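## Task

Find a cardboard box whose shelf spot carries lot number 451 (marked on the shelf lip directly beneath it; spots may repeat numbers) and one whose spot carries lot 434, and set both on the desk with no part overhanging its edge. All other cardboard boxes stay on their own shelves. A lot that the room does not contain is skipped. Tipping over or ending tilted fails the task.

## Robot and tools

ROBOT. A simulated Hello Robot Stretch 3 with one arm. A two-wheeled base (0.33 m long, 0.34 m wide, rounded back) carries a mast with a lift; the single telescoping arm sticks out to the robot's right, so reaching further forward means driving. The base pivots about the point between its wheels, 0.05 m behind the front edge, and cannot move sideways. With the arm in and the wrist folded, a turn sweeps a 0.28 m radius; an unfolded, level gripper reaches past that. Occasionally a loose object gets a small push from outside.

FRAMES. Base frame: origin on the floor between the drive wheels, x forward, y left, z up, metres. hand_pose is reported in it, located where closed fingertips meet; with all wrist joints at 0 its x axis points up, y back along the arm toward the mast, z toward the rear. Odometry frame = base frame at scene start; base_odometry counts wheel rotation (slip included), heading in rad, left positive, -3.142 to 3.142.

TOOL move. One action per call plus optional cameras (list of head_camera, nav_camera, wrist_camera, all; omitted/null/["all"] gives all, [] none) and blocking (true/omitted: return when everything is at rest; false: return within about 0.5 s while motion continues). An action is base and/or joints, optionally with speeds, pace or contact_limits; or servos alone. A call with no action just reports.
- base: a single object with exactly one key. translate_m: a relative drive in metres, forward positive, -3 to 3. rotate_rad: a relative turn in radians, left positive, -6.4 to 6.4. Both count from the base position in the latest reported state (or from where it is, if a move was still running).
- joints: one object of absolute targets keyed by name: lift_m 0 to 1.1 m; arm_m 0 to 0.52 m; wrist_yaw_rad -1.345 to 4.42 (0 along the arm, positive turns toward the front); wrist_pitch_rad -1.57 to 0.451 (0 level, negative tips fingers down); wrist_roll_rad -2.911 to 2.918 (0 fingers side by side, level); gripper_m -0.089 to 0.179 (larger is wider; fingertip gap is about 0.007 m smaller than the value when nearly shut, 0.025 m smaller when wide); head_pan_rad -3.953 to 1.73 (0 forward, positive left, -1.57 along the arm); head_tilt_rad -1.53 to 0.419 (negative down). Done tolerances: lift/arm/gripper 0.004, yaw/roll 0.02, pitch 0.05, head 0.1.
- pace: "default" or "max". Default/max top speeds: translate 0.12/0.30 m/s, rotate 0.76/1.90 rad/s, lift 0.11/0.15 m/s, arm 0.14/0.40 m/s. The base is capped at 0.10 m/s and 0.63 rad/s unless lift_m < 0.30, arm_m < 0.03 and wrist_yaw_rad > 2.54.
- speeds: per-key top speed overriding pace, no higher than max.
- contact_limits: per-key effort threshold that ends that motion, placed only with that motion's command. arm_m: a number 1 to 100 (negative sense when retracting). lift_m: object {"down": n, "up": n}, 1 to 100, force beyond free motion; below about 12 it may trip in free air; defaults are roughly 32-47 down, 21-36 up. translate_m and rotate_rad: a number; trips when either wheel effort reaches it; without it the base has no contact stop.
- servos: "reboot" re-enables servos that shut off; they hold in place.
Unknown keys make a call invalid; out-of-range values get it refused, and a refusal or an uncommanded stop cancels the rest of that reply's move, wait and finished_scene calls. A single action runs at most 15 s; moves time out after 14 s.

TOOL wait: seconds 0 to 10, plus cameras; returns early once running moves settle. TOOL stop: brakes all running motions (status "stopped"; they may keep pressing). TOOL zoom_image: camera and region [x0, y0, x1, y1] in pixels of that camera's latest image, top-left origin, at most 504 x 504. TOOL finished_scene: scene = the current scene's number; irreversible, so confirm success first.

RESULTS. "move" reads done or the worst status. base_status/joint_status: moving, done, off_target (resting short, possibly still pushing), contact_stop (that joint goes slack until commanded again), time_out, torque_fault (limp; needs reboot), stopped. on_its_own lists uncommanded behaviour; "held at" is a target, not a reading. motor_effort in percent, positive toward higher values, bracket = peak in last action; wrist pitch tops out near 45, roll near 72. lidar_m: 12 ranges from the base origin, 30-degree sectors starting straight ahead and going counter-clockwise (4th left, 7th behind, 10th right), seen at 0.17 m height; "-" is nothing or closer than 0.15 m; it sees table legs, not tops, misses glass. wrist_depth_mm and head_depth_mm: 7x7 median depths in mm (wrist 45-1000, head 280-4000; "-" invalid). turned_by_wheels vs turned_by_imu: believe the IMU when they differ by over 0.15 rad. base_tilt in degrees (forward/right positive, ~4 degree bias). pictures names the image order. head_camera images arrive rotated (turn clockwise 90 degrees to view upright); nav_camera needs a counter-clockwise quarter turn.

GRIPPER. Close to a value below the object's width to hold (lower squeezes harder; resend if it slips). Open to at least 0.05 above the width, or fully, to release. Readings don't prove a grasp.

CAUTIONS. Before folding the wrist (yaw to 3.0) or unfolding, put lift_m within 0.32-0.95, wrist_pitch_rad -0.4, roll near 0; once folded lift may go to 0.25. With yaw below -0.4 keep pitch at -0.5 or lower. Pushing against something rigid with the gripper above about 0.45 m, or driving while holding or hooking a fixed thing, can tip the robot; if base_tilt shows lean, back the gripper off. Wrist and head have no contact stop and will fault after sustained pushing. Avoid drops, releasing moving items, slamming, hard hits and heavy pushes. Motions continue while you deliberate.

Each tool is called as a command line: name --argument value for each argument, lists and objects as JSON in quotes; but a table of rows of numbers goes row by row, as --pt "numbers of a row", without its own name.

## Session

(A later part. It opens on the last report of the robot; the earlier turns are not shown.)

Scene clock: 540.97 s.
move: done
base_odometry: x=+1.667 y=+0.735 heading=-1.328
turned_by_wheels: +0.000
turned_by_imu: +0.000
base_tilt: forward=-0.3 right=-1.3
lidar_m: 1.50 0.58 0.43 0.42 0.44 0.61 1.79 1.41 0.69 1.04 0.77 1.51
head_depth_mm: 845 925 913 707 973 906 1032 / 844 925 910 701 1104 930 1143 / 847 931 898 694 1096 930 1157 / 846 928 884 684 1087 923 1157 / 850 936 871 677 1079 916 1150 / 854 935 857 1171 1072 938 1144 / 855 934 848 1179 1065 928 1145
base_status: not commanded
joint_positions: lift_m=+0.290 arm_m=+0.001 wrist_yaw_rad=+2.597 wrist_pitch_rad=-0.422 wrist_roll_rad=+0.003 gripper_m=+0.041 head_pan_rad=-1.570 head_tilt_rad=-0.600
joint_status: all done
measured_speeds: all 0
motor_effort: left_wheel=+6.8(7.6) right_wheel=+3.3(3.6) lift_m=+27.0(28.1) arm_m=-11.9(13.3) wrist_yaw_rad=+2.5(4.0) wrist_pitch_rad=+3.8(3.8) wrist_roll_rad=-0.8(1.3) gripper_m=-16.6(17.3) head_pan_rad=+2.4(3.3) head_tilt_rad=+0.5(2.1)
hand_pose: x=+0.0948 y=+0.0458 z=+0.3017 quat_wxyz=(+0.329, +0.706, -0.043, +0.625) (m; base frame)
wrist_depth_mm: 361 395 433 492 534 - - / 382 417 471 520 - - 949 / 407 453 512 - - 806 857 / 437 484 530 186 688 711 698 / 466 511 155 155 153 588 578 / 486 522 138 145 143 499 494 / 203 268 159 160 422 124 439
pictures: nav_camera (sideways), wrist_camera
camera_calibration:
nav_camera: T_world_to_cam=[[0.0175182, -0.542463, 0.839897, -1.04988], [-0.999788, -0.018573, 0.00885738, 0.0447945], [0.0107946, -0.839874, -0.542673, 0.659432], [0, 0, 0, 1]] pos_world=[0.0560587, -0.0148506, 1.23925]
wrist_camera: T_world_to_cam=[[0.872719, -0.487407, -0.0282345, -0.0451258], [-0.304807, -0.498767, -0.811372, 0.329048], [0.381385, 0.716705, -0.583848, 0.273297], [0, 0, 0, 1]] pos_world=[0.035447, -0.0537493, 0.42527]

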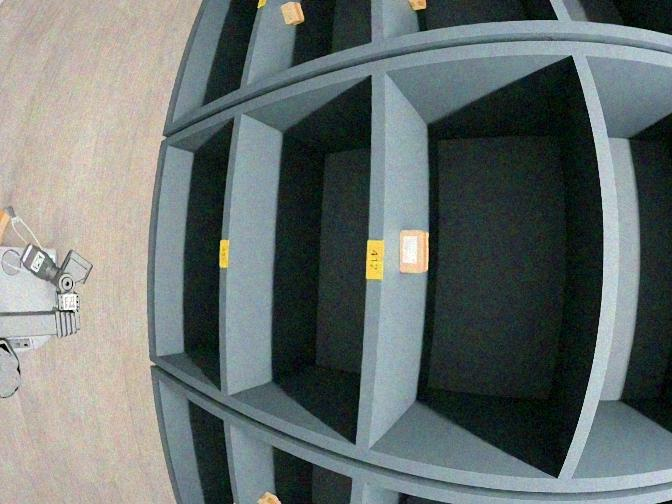

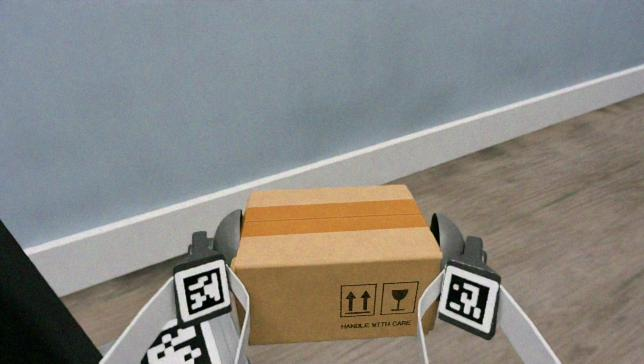

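move --base '{"translate_m":-1.77}' --pace "max" --cameras '["wrist_camera"]'

move --base '{"rotate_rad":-1.571}' --cameras '["nav_camera"]'

move --base '{"translate_m":1.59}' --pace "max" --cameras '[]'

move --base '{"rotate_rad":1.246}' --pace "max" --cameras '["wrist_camera"]'

move --base '{"translate_m":1.567}' --pace "max" --cameras '[]'

move --base '{"rotate_rad":0.325}' --joints '{"lift_m":0.9}' --pace "max"

Scene clock: 562.00 s.
move: done
base_odometry: x=+1.242 y=+2.453 heading=-1.328
turned_by_wheels: +0.000
turned_by_imu: -0.002
base_tilt: forward=-0.3 right=-1.2
lidar_m: 1.64 0.63 0.47 0.45 0.47 0.60 0.58 0.61 0.85 2.47 0.70 1.42
head_depth_mm: 1791 1734 1690 1646 1609 1458 1248 / 2635 2646 2515 2285 1870 1478 1245 / 2713 2977 3290 2470 1856 1478 1232 / 2705 3009 3207 2436 1837 1473 1232 / 2714 2991 3246 2432 1829 1471 1219 / 2732 2930 3166 2394 1832 1453 1216 / 2755 2955 3246 2366 1300 1334 1190
base_status: done
joint_positions: lift_m=+0.290 arm_m=+0.001 wrist_yaw_rad=+2.597 wrist_pitch_rad=-0.422 wrist_roll_rad=+0.003 gripper_m=+0.041 head_pan_rad=-1.570 head_tilt_rad=-0.600
joint_status: not commanded
measured_speeds: all 0
motor_effort: left_wheel=-0.1(13.8) right_wheel=-9.7(14.3) lift_m=+24.7(31.9) arm_m=-10.4(12.2) wrist_yaw_rad=+2.8(4.4) wrist_pitch_rad=+3.6(3.8) wrist_roll_rad=-1.2(1.3) gripper_m=-17.0(17.6) head_pan_rad=+2.3(3.3) head_tilt_rad=+0.2(2.0)
hand_pose: x=+0.0947 y=+0.0459 z=+0.3017 quat_wxyz=(+0.329, +0.706, -0.043, +0.625) (m; base frame)
wrist_depth_mm: 391 425 475 522 - - - / 410 454 504 - - - - / 442 486 531 - - 830 884 / 469 524 576 186 718 704 698 / 500 536 155 154 153 588 579 / 504 519 139 145 143 503 501 / 202 267 159 161 420 123 438
pictures: wrist_camera
camera_calibration:
wrist_camera: T_world_to_cam=[[0.87295, -0.486994, -0.0281879, -0.0451319], [-0.30453, -0.498914, -0.811385, 0.329036], [0.381077, 0.716883, -0.583832, 0.27331], [0, 0, 0, 1]] pos_world=[0.0354472, -0.0537497, 0.42527]

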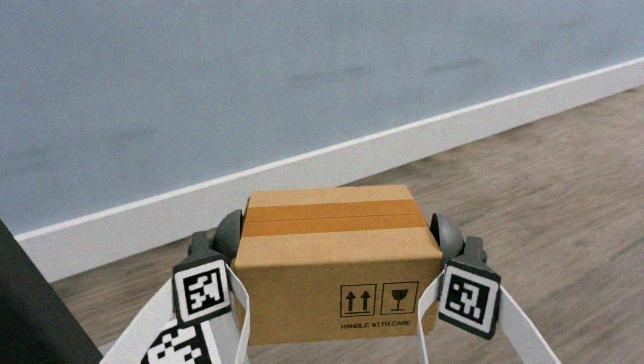

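Scene clock: 565.37 s.
move: done
base_odometry: x=+1.242 y=+2.453 heading=-2.899
turned_by_wheels: -1.571
turned_by_imu: -1.546
base_tilt: forward=-0.3 right=-1.2
lidar_m: 2.61 0.70 1.42 1.58 0.62 0.47 0.46 0.48 0.60 0.59 0.61 0.86
head_depth_mm: 459 503 558 626 716 832 993 / 460 505 561 629 717 837 997 / 462 506 562 632 721 839 1000 / 463 508 564 634 726 848 1009 / 464 509 568 639 729 850 1015 / 465 511 568 640 731 856 1022 / 467 514 570 643 734 859 1026
base_status: done
joint_positions: lift_m=+0.290 arm_m=+0.001 wrist_yaw_rad=+2.597 wrist_pitch_rad=-0.422 wrist_roll_rad=+0.003 gripper_m=+0.041 head_pan_rad=-1.570 head_tilt_rad=-0.600
joint_status: not commanded
measured_speeds: all 0
motor_effort: left_wheel=+7.3(12.1) right_wheel=-11.2(13.4) lift_m=+25.5(26.3) arm_m=-13.0(13.4) wrist_yaw_rad=+2.6(3.9) wrist_pitch_rad=+3.6(3.9) wrist_roll_rad=-0.8(1.2) gripper_m=-16.6(17.2) head_pan_rad=+2.1(3.4) head_tilt_rad=-0.1(1.0)
hand_pose: x=+0.0947 y=+0.0459 z=+0.3017 quat_wxyz=(+0.329, +0.706, -0.043, +0.625) (m; base frame)
wrist_depth_mm: - - - - - - - / - - - - - - - / 933 924 929 911 843 839 869 / 737 738 718 718 705 701 695 / 624 604 155 154 153 589 585 / 507 517 139 144 143 500 505 / 203 268 159 161 422 123 435
pictures: nav_camera (sideways)
camera_calibration:
nav_camera: T_world_to_cam=[[0.0175182, -0.542463, 0.839897, -1.04988], [-0.999788, -0.018573, 0.00885738, 0.0447945], [0.0107946, -0.839874, -0.542673, 0.659432], [0, 0, 0, 1]] pos_world=[0.0560587, -0.0148506, 1.23925]

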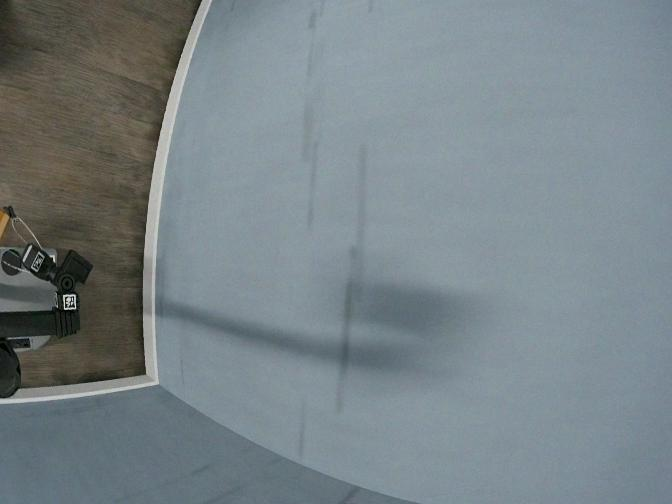

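Scene clock: 572.07 s.
move: done
base_odometry: x=-0.301 y=+2.070 heading=-2.899
turned_by_wheels: +0.000
turned_by_imu: +0.001
base_tilt: forward=-0.3 right=-1.2
lidar_m: 1.71 1.48 1.76 1.96 0.78 0.69 2.03 0.88 0.66 0.64 0.67 0.94
head_depth_mm: 506 553 616 692 789 912 1094 / 507 556 617 694 790 919 1098 / 508 558 620 697 797 922 1110 / 510 559 623 698 797 930 1116 / 510 561 624 702 802 934 1118 / 514 565 626 705 807 941 1129 / 515 566 628 706 810 946 1137
base_status: done
joint_positions: lift_m=+0.290 arm_m=+0.001 wrist_yaw_rad=+2.597 wrist_pitch_rad=-0.422 wrist_roll_rad=+0.003 gripper_m=+0.041 head_pan_rad=-1.570 head_tilt_rad=-0.600
joint_status: not commanded
measured_speeds: all 0
motor_effort: left_wheel=-1.0(13.5) right_wheel=+5.1(14.3) lift_m=+27.4(27.6) arm_m=-9.7(13.1) wrist_yaw_rad=+2.4(3.0) wrist_pitch_rad=+3.7(3.8) wrist_roll_rad=-0.9(1.3) gripper_m=-16.5(17.3) head_pan_rad=+1.9(3.1) head_tilt_rad=-0.4(1.1)
hand_pose: x=+0.0946 y=+0.0459 z=+0.3017 quat_wxyz=(+0.329, +0.706, -0.043, +0.625) (m; base frame)
wrist_depth_mm: - - - - - - - / - - - - - - - / 948 929 923 904 885 899 868 / 748 731 734 721 715 707 699 / 609 602 155 154 153 582 581 / 504 519 139 145 143 496 500 / 203 267 159 161 423 123 438
pictures: none
No camera images: "cameras" was empty.

Scene clock: 574.00 s.
move: done
base_odometry: x=-0.301 y=+2.070 heading=-1.653
turned_by_wheels: +1.246
turned_by_imu: +1.221
base_tilt: forward=-0.2 right=-1.1
lidar_m: 2.38 1.24 0.68 0.71 1.39 0.76 0.64 0.64 0.72 1.21 1.71 1.48
head_depth_mm: 921 956 990 1034 1074 1119 1163 / 1097 1139 1194 1253 1323 1368 1247 / 1359 1428 1516 1610 1680 1478 1234 / 1478 1632 1811 2022 1844 1476 1221 / 1449 1591 1751 1974 1811 1456 1223 / 1403 1545 1693 1895 1813 1455 1213 / 1363 1477 1632 1819 1803 1451 1214
base_status: done
joint_positions: lift_m=+0.290 arm_m=+0.001 wrist_yaw_rad=+2.597 wrist_pitch_rad=-0.422 wrist_roll_rad=+0.003 gripper_m=+0.041 head_pan_rad=-1.570 head_tilt_rad=-0.600
joint_status: not commanded
measured_speeds: all 0
motor_effort: left_wheel=-7.2(15.1) right_wheel=+8.2(14.4) lift_m=+27.6(28.1) arm_m=-12.5(13.5) wrist_yaw_rad=+2.0(2.8) wrist_pitch_rad=+3.6(3.8) wrist_roll_rad=-0.8(1.2) gripper_m=-16.5(17.5) head_pan_rad=+2.1(2.9) head_tilt_rad=-0.5(1.3)
hand_pose: x=+0.0946 y=+0.0459 z=+0.3017 quat_wxyz=(+0.329, +0.706, -0.043, +0.625) (m; base frame)
wrist_depth_mm: - - 681 - - - - / - - 721 - - - - / 944 938 818 876 897 890 869 / 744 733 728 725 705 695 704 / 610 602 155 154 154 580 577 / 504 522 138 145 143 500 498 / 202 267 159 161 420 123 436
pictures: wrist_camera
camera_calibration:
wrist_camera: T_world_to_cam=[[0.87301, -0.486888, -0.0281668, -0.0451374], [-0.304464, -0.498979, -0.81137, 0.329024], [0.380992, 0.71691, -0.583854, 0.273324], [0, 0, 0, 1]] pos_world=[0.0354472, -0.0537497, 0.42527]

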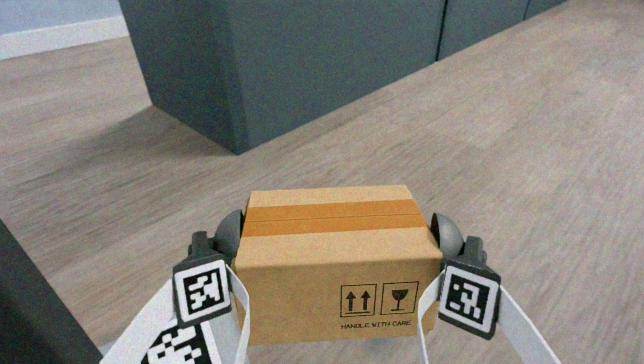

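Scene clock: 580.63 s.
move: done
base_odometry: x=-0.430 y=+0.509 heading=-1.653
turned_by_wheels: +0.000
turned_by_imu: +0.001
base_tilt: forward=-0.3 right=-1.2
lidar_m: 2.30 2.15 1.23 1.03 1.04 1.16 2.13 2.12 1.04 0.75 0.60 0.96
head_depth_mm: 1185 1318 1488 1138 840 1487 1226 / 1151 1265 1393 1123 836 1412 1237 / 1109 1229 1374 1109 829 1405 1243 / 1080 1192 1319 1098 824 1354 1225 / 1047 1142 1268 1082 816 715 1219 / 1012 1111 1222 1074 813 689 1193 / 982 1072 1188 1070 809 663 1159
base_status: done
joint_positions: lift_m=+0.290 arm_m=+0.001 wrist_yaw_rad=+2.597 wrist_pitch_rad=-0.422 wrist_roll_rad=+0.003 gripper_m=+0.041 head_pan_rad=-1.570 head_tilt_rad=-0.600
joint_status: not commanded
measured_speeds: all 0
motor_effort: left_wheel=+0.4(10.5) right_wheel=+6.1(16.5) lift_m=+28.8(29.5) arm_m=-8.4(12.8) wrist_yaw_rad=+1.1(3.3) wrist_pitch_rad=+3.7(3.8) wrist_roll_rad=-1.3(1.3) gripper_m=-16.6(17.4) head_pan_rad=+1.7(2.9) head_tilt_rad=-0.8(1.8)
hand_pose: x=+0.0946 y=+0.0459 z=+0.3017 quat_wxyz=(+0.329, +0.706, -0.043, +0.625) (m; base frame)
wrist_depth_mm: - - - - - - - / - - - - - - - / 878 936 905 915 876 881 876 / 746 735 721 713 711 705 691 / 614 609 155 154 153 582 578 / 507 515 139 145 143 503 503 / 202 268 159 161 420 123 434
pictures: none
No camera images: "cameras" was empty.

Scene clock: 585.50 s.
move: done
base_odometry: x=-0.430 y=+0.509 heading=-1.329
turned_by_wheels: +0.325
turned_by_imu: +0.318
base_tilt: forward=-0.3 right=-1.3
lidar_m: 2.15 1.44 1.06 1.03 1.08 1.50 2.12 1.75 0.75 0.60 0.96 1.78
head_depth_mm: 1029 1127 1252 1135 842 709 - / 1024 1126 1244 1126 838 707 - / 1028 1128 1249 1110 831 702 - / 1024 1125 1249 1103 823 695 - / 1028 1132 1252 1097 818 694 - / 1027 1126 1264 1082 786 711 1246 / 1030 1132 1256 1065 764 706 1214
base_status: done
joint_positions: lift_m=+0.900 arm_m=+0.001 wrist_yaw_rad=+2.597 wrist_pitch_rad=-0.423 wrist_roll_rad=+0.003 gripper_m=+0.041 head_pan_rad=-1.570 head_tilt_rad=-0.600
joint_status: all done
measured_speeds: all 0
motor_effort: left_wheel=-6.1(14.3) right_wheel=+9.3(12.9) lift_m=+28.6(35.6) arm_m=-8.6(9.6) wrist_yaw_rad=+2.0(3.3) wrist_pitch_rad=+3.9(3.9) wrist_roll_rad=-1.1(1.3) gripper_m=-16.7(17.4) head_pan_rad=+1.8(2.8) head_tilt_rad=-1.8(1.8)
hand_pose: x=+0.0946 y=+0.0458 z=+0.9116 quat_wxyz=(+0.329, +0.706, -0.043, +0.625) (m; base frame)
wrist_depth_mm: 818 - - - - - - / 884 - - - - - - / - - - - - - - / - - - - - - - / - - 154 154 153 - - / - - 139 145 143 - - / 203 - - 160 - 124 -
pictures: head_camera (sideways), nav_camera (sideways), wrist_camera
camera_calibration:
head_camera: T_world_to_cam=[[-0.0467501, 0.519968, -0.852906, 1.12543], [0.997499, -0.0210139, -0.0674867, 0.0813543], [-0.0530138, -0.853927, -0.517685, 0.629597], [0, 0, 0, 1]] pos_world=[0.0048405, -0.0458489, 1.29131]
nav_camera: T_world_to_cam=[[0.0175182, -0.542463, 0.839897, -1.04988], [-0.999788, -0.018573, 0.00885738, 0.0447945], [0.0107946, -0.839874, -0.542673, 0.659432], [0, 0, 0, 1]] pos_world=[0.0560587, -0.0148506, 1.23925]
wrist_camera: T_world_to_cam=[[0.873007, -0.486892, -0.0281995, -0.027922], [-0.304725, -0.499406, -0.811009, 0.823574], [0.380791, 0.71661, -0.584353, 0.629983], [0, 0, 0, 1]] pos_world=[0.0354477, -0.0537491, 1.03527]

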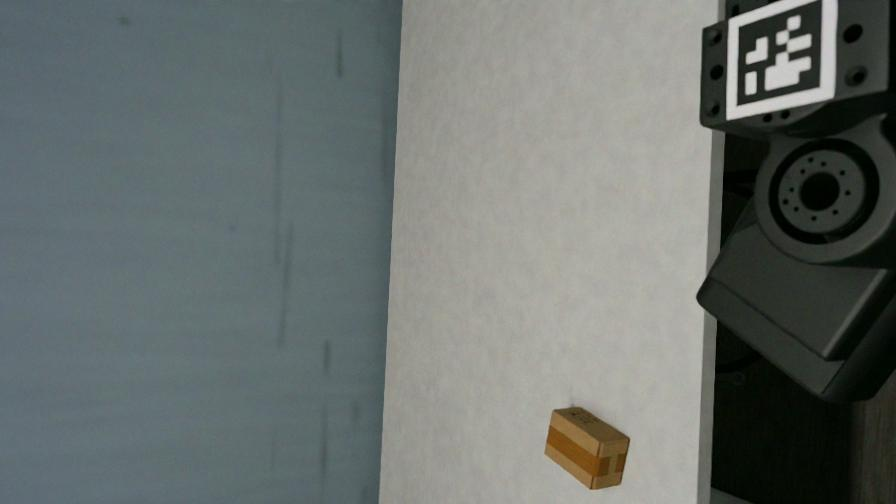

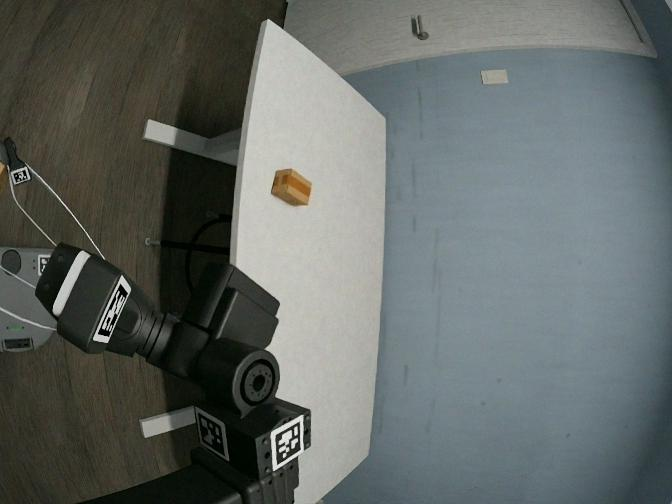

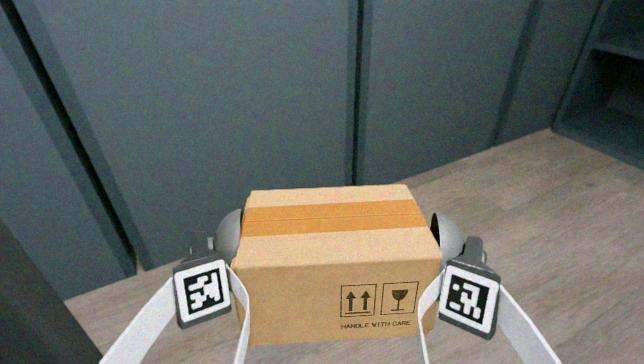

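move --joints '{"wrist_yaw_rad":0,"wrist_pitch_rad":-0.32}' --cameras '[]'

move --joints '{"arm_m":0.22}' --cameras '["wrist_camera","head_camera"]'

move --joints '{"lift_m":0.745}' --cameras '[]'

move --joints '{"lift_m":0.715}' --speeds '{"lift_m":0.02}' --contact_limits '{"lift_m":{"down":14}}' --cameras '["wrist_camera","head_camera"]'

Scene clock: 628.30 s.
move: done
base_odometry: x=-0.430 y=+0.509 heading=-1.329
turned_by_wheels: +0.000
turned_by_imu: +0.000
base_tilt: forward=-0.2 right=-1.1
lidar_m: 2.15 1.44 1.07 1.03 1.08 1.49 2.12 1.75 0.75 0.60 0.96 1.78
head_depth_mm: 1021 1123 1240 1133 843 709 - / 1028 1125 1245 1122 836 707 - / 1025 1128 1243 1113 829 683 - / 1027 1129 1251 1101 824 - - / 1025 1128 1250 1092 816 694 1170 / 1029 1134 1260 1076 785 711 1218 / 1034 1129 1259 1068 764 707 1211
base_status: not commanded
joint_positions: lift_m=+0.900 arm_m=+0.001 wrist_yaw_rad=+0.003 wrist_pitch_rad=-0.350 wrist_roll_rad=+0.003 gripper_m=+0.041 head_pan_rad=-1.570 head_tilt_rad=-0.600
joint_status: all done
measured_speeds: all 0
motor_effort: left_wheel=-6.1(6.4) right_wheel=+9.8(10.2) lift_m=+30.5(30.5) arm_m=-9.7(10.3) wrist_yaw_rad=-2.9(6.0) wrist_pitch_rad=+4.9(7.4) wrist_roll_rad=-1.0(1.3) gripper_m=-16.8(17.3) head_pan_rad=+1.7(2.5) head_tilt_rad=-1.1(2.1)
hand_pose: x=-0.0209 y=-0.3780 z=+0.9283 quat_wxyz=(+0.696, +0.124, -0.697, -0.123) (m; base frame)
wrist_depth_mm: - - - - - - - / - - - - - - - / - - - - - - - / - - - 186 - - - / - 438 155 154 153 - - / - - 138 145 143 - - / - 99 155 159 - 105 -
pictures: none
No camera images: "cameras" was empty.

Scene clock: 631.17 s.
move: done
base_odometry: x=-0.430 y=+0.509 heading=-1.329
turned_by_wheels: +0.000
turned_by_imu: +0.000
base_tilt: forward=-0.3 right=-1.3
lidar_m: 2.15 1.44 1.07 1.03 1.08 1.49 2.12 1.75 0.75 0.60 0.96 1.78
head_depth_mm: 1022 1123 1244 1129 293 711 1214 / 1020 1124 1249 365 363 707 1245 / 1025 1123 1249 360 381 700 1233 / 1026 1128 1250 465 406 721 1200 / 1030 1128 1256 1094 817 715 1193 / 1037 1128 1254 1086 785 711 1209 / 1035 1127 1261 1073 764 705 1216
base_status: not commanded
joint_positions: lift_m=+0.900 arm_m=+0.220 wrist_yaw_rad=+0.003 wrist_pitch_rad=-0.350 wrist_roll_rad=+0.003 gripper_m=+0.041 head_pan_rad=-1.570 head_tilt_rad=-0.600
joint_status: all done
measured_speeds: all 0
motor_effort: left_wheel=-5.7(6.5) right_wheel=+9.4(10.4) lift_m=+29.7(31.8) arm_m=+12.7(15.2) wrist_yaw_rad=-2.8(4.3) wrist_pitch_rad=+5.1(5.1) wrist_roll_rad=-0.8(1.3) gripper_m=-16.8(17.5) head_pan_rad=+2.2(2.5) head_tilt_rad=-1.5(2.4)
hand_pose: x=-0.0209 y=-0.5974 z=+0.9283 quat_wxyz=(+0.696, +0.124, -0.697, -0.123) (m; base frame)
wrist_depth_mm: - - - - - - - / - - - - - - - / - - - - - - - / - - - 186 - - - / - - 154 154 153 - - / - - 138 145 143 - - / - - 152 158 - 105 -
pictures: head_camera (sideways), wrist_camera
camera_calibration:
head_camera: T_world_to_cam=[[-0.0467501, 0.519968, -0.852906, 1.12543], [0.997499, -0.0210139, -0.0674867, 0.0813543], [-0.0530138, -0.853927, -0.517685, 0.629597], [0, 0, 0, 1]] pos_world=[0.0048405, -0.0458489, 1.29131]
wrist_camera: T_world_to_cam=[[-0.998865, -0.0401899, -0.0255451, -0.0145229], [0.000693874, 0.524082, -0.851667, 1.1362], [0.0476162, -0.850719, -0.52346, 0.144834], [0, 0, 0, 1]] pos_world=[-0.0221913, -0.472834, 1.04311]

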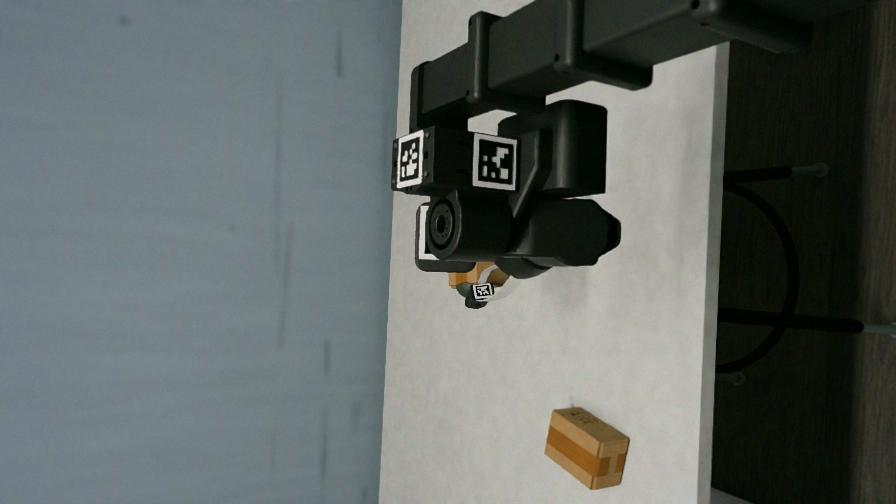

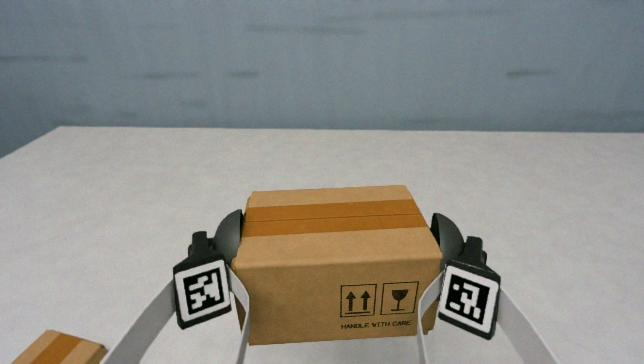

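Scene clock: 633.40 s.
move: done
base_odometry: x=-0.430 y=+0.509 heading=-1.329
turned_by_wheels: +0.000
turned_by_imu: +0.000
base_tilt: forward=-0.4 right=-1.1
lidar_m: 2.15 1.44 1.06 1.03 1.08 1.49 2.12 1.75 0.75 0.60 0.96 1.79
head_depth_mm: 1018 1126 1246 1132 845 710 334 / 1025 1124 1253 1119 835 396 334 / 1020 1123 1250 1111 830 439 1240 / 1028 1131 1249 1101 728 467 1200 / 1030 1129 1256 1087 817 714 1190 / 1032 1130 1258 1082 788 710 1222 / 1030 1133 1260 1068 766 705 1211
base_status: not commanded
joint_positions: lift_m=+0.745 arm_m=+0.220 wrist_yaw_rad=+0.003 wrist_pitch_rad=-0.349 wrist_roll_rad=+0.003 gripper_m=+0.041 head_pan_rad=-1.570 head_tilt_rad=-0.600
joint_status: all done
measured_speeds: all 0
motor_effort: left_wheel=-6.2(6.5) right_wheel=+9.7(10.0) lift_m=+24.6(29.4) arm_m=+9.4(13.0) wrist_yaw_rad=-3.9(4.1) wrist_pitch_rad=+4.9(5.1) wrist_roll_rad=-0.8(1.3) gripper_m=-16.3(17.2) head_pan_rad=+2.3(2.5) head_tilt_rad=-1.6(2.3)
hand_pose: x=-0.0209 y=-0.5975 z=+0.7733 quat_wxyz=(+0.696, +0.124, -0.697, -0.122) (m; base frame)
wrist_depth_mm: - - - - - - - / - - - - - - - / - - - - - - - / - - - 185 - - - / - - 154 154 153 - - / - - 139 145 142 - - / - - 152 157 - 105 -
pictures: none
No camera images: "cameras" was empty.

Scene clock: 635.27 s.
move: done
base_odometry: x=-0.430 y=+0.509 heading=-1.329
turned_by_wheels: +0.000
turned_by_imu: +0.000
base_tilt: forward=-0.2 right=-1.2
lidar_m: 2.15 1.44 1.07 1.03 1.07 1.49 2.12 1.75 0.75 0.60 0.96 1.78
head_depth_mm: 1023 1126 1246 1135 843 712 1221 / 1025 1128 1249 1126 835 434 351 / 1026 1127 1251 1115 829 455 1208 / 1026 1129 1251 1103 754 479 1203 / 1030 1131 1251 1090 814 715 1189 / 1024 1131 1254 1080 784 710 1213 / 1034 1132 1252 1066 762 706 1212
base_status: not commanded
joint_positions: lift_m=+0.715 arm_m=+0.220 wrist_yaw_rad=+0.003 wrist_pitch_rad=-0.298 wrist_roll_rad=+0.003 gripper_m=+0.041 head_pan_rad=-1.570 head_tilt_rad=-0.600
joint_status: all done
measured_speeds: all 0
motor_effort: left_wheel=-6.3(6.7) right_wheel=+9.3(10.3) lift_m=+21.4(26.6) arm_m=+6.9(9.6) wrist_yaw_rad=-2.9(4.7) wrist_pitch_rad=-4.4(5.1) wrist_roll_rad=-1.1(1.3) gripper_m=-16.5(17.2) head_pan_rad=+2.1(2.3) head_tilt_rad=-1.8(2.8)
contact_limits: lift_m down 14 (down: maximum 72; up: maximum 65)
hand_pose: x=-0.0209 y=-0.6028 z=+0.7554 quat_wxyz=(+0.699, +0.106, -0.700, -0.105) (m; base frame)
wrist_depth_mm: - - - - - - - / - - - - - - - / - - - - - - - / - - - 184 - - - / - - 152 152 151 - - / - - 138 145 143 - - / - - 151 157 - 105 -
pictures: head_camera (sideways), wrist_camera
camera_calibration:
head_camera: T_world_to_cam=[[-0.0467501, 0.519968, -0.852906, 1.12543], [0.997499, -0.0210139, -0.0674867, 0.0813543], [-0.0530138, -0.853927, -0.517685, 0.629597], [0, 0, 0, 1]] pos_world=[0.0048405, -0.0458489, 1.29131]
wrist_camera: T_world_to_cam=[[-0.99886, -0.0414956, -0.0235766, -0.0214095], [0.000800016, 0.479374, -0.87761, 0.98447], [0.0477189, -0.876629, -0.478795, 0.000393927], [0, 0, 0, 1]] pos_world=[-0.0221915, -0.472473, 0.863665]

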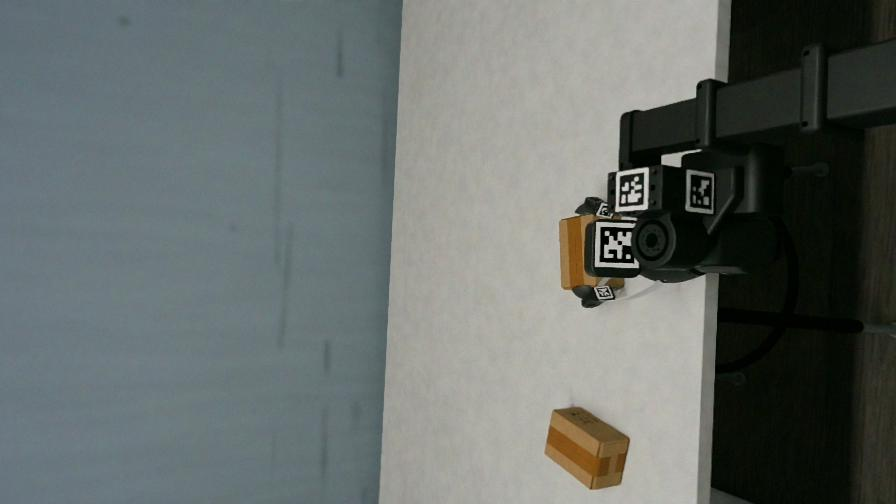

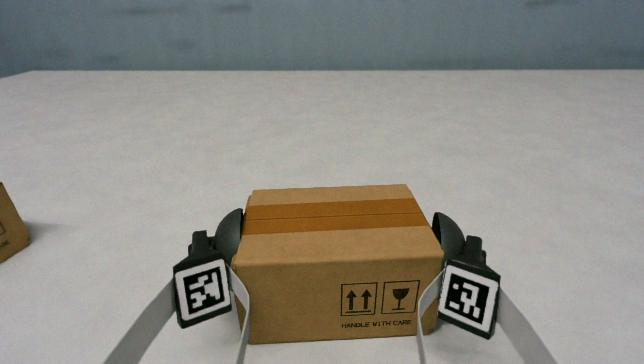

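Touched (pitch rose).

move --joints '{"gripper_m":0.179}' --cameras '[]'

move --joints '{"arm_m":0.0}' --cameras '["head_camera"]'

Scene clock: 641.00 s.
move: done
base_odometry: x=-0.430 y=+0.509 heading=-1.329
turned_by_wheels: +0.000
turned_by_imu: +0.000
base_tilt: forward=-0.2 right=-1.2
lidar_m: 2.15 1.44 1.07 1.03 1.07 1.50 2.12 1.75 0.75 0.60 0.96 1.78
head_depth_mm: 1023 1118 1246 1133 843 711 1226 / 1022 1123 1240 1126 838 434 351 / 1026 1129 1253 1111 832 454 1207 / 1025 1125 1252 1100 751 479 1199 / 1022 1130 1252 1088 820 713 1195 / 1029 1131 1257 1083 786 708 1219 / 1032 1134 1263 1068 763 706 1216
base_status: not commanded
joint_positions: lift_m=+0.715 arm_m=+0.220 wrist_yaw_rad=+0.000 wrist_pitch_rad=-0.333 wrist_roll_rad=+0.003 gripper_m=+0.179 head_pan_rad=-1.570 head_tilt_rad=-0.600
joint_status: all done
measured_speeds: all 0
motor_effort: left_wheel=-5.9(6.5) right_wheel=+8.7(9.9) lift_m=+26.0(27.1) arm_m=-0.4(2.4) wrist_yaw_rad=+1.1(3.5) wrist_pitch_rad=+1.9(4.5) wrist_roll_rad=-0.8(1.2) gripper_m=+0.7(83.0) head_pan_rad=+2.0(2.3) head_tilt_rad=-2.1(2.6)
contact_limits: lift_m down 14 (down: maximum 72; up: maximum 65)
hand_pose: x=-0.0216 y=-0.5993 z=+0.7472 quat_wxyz=(+0.697, +0.117, -0.698, -0.118) (m; base frame)
wrist_depth_mm: - - - - - - - / - - - - - - - / - - - - - - - / - - 166 173 164 - - / - 142 139 141 144 - - / - 126 148 150 152 - - / - - - - - - 105
pictures: none
No camera images: "cameras" was empty.

Scene clock: 643.87 s.
move: done
base_odometry: x=-0.430 y=+0.509 heading=-1.329
turned_by_wheels: +0.000
turned_by_imu: +0.000
base_tilt: forward=-0.3 right=-1.3
lidar_m: 2.15 1.44 1.07 1.03 1.07 1.49 2.12 1.75 0.75 0.61 0.96 1.78
head_depth_mm: 1029 1121 1245 1132 843 713 1246 / 1025 1128 1252 1123 834 706 1212 / 1026 1122 1252 1107 830 704 1207 / 1028 1125 1250 1101 753 720 400 / 1035 1134 1258 1091 817 715 1146 / 1034 1135 1257 1081 786 710 1217 / 1031 1139 1261 1069 763 706 1211
base_status: not commanded
joint_positions: lift_m=+0.715 arm_m=+0.001 wrist_yaw_rad=+0.000 wrist_pitch_rad=-0.333 wrist_roll_rad=+0.003 gripper_m=+0.179 head_pan_rad=-1.570 head_tilt_rad=-0.600
joint_status: all done
measured_speeds: all 0
motor_effort: left_wheel=-6.1(6.7) right_wheel=+9.7(9.9) lift_m=+26.2(27.3) arm_m=-12.2(14.3) wrist_yaw_rad=-1.1(1.8) wrist_pitch_rad=+2.1(2.1) wrist_roll_rad=-0.8(1.2) gripper_m=+1.2(1.2) head_pan_rad=+1.4(2.4) head_tilt_rad=-2.2(3.1)
contact_limits: lift_m down 14 (down: maximum 72; up: maximum 65)
hand_pose: x=-0.0216 y=-0.3798 z=+0.7471 quat_wxyz=(+0.697, +0.117, -0.698, -0.118) (m; base frame)
wrist_depth_mm: - - - - - - - / - 363 - 330 - - - / - 350 - 342 - - - / - - - - - - - / - - - - - - - / 123 - - - - - - / 921 943 951 943 941 908 105
pictures: head_camera (sideways)
camera_calibration:
head_camera: T_world_to_cam=[[-0.0467501, 0.519968, -0.852906, 1.12543], [0.997499, -0.0210139, -0.0674867, 0.0813543], [-0.0530138, -0.853927, -0.517685, 0.629597], [0, 0, 0, 1]] pos_world=[0.0048405, -0.0458489, 1.29131]

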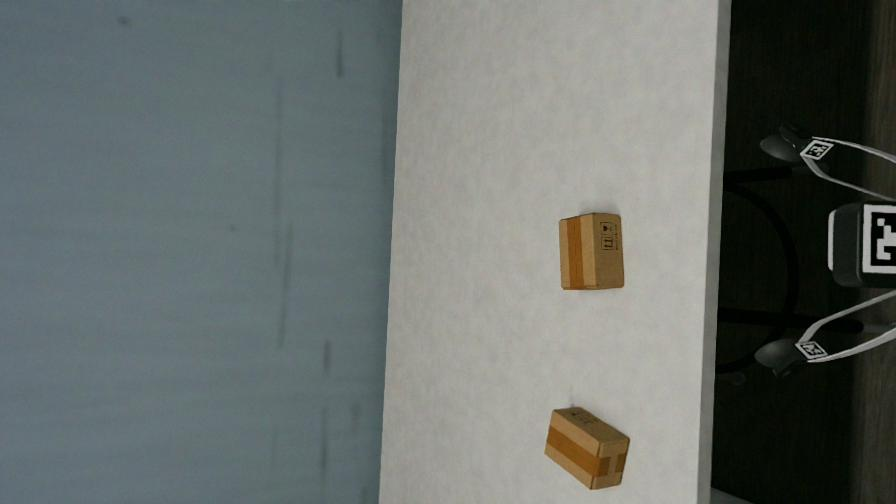

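finished_scene --scene 2

The scene is finished: the task was done.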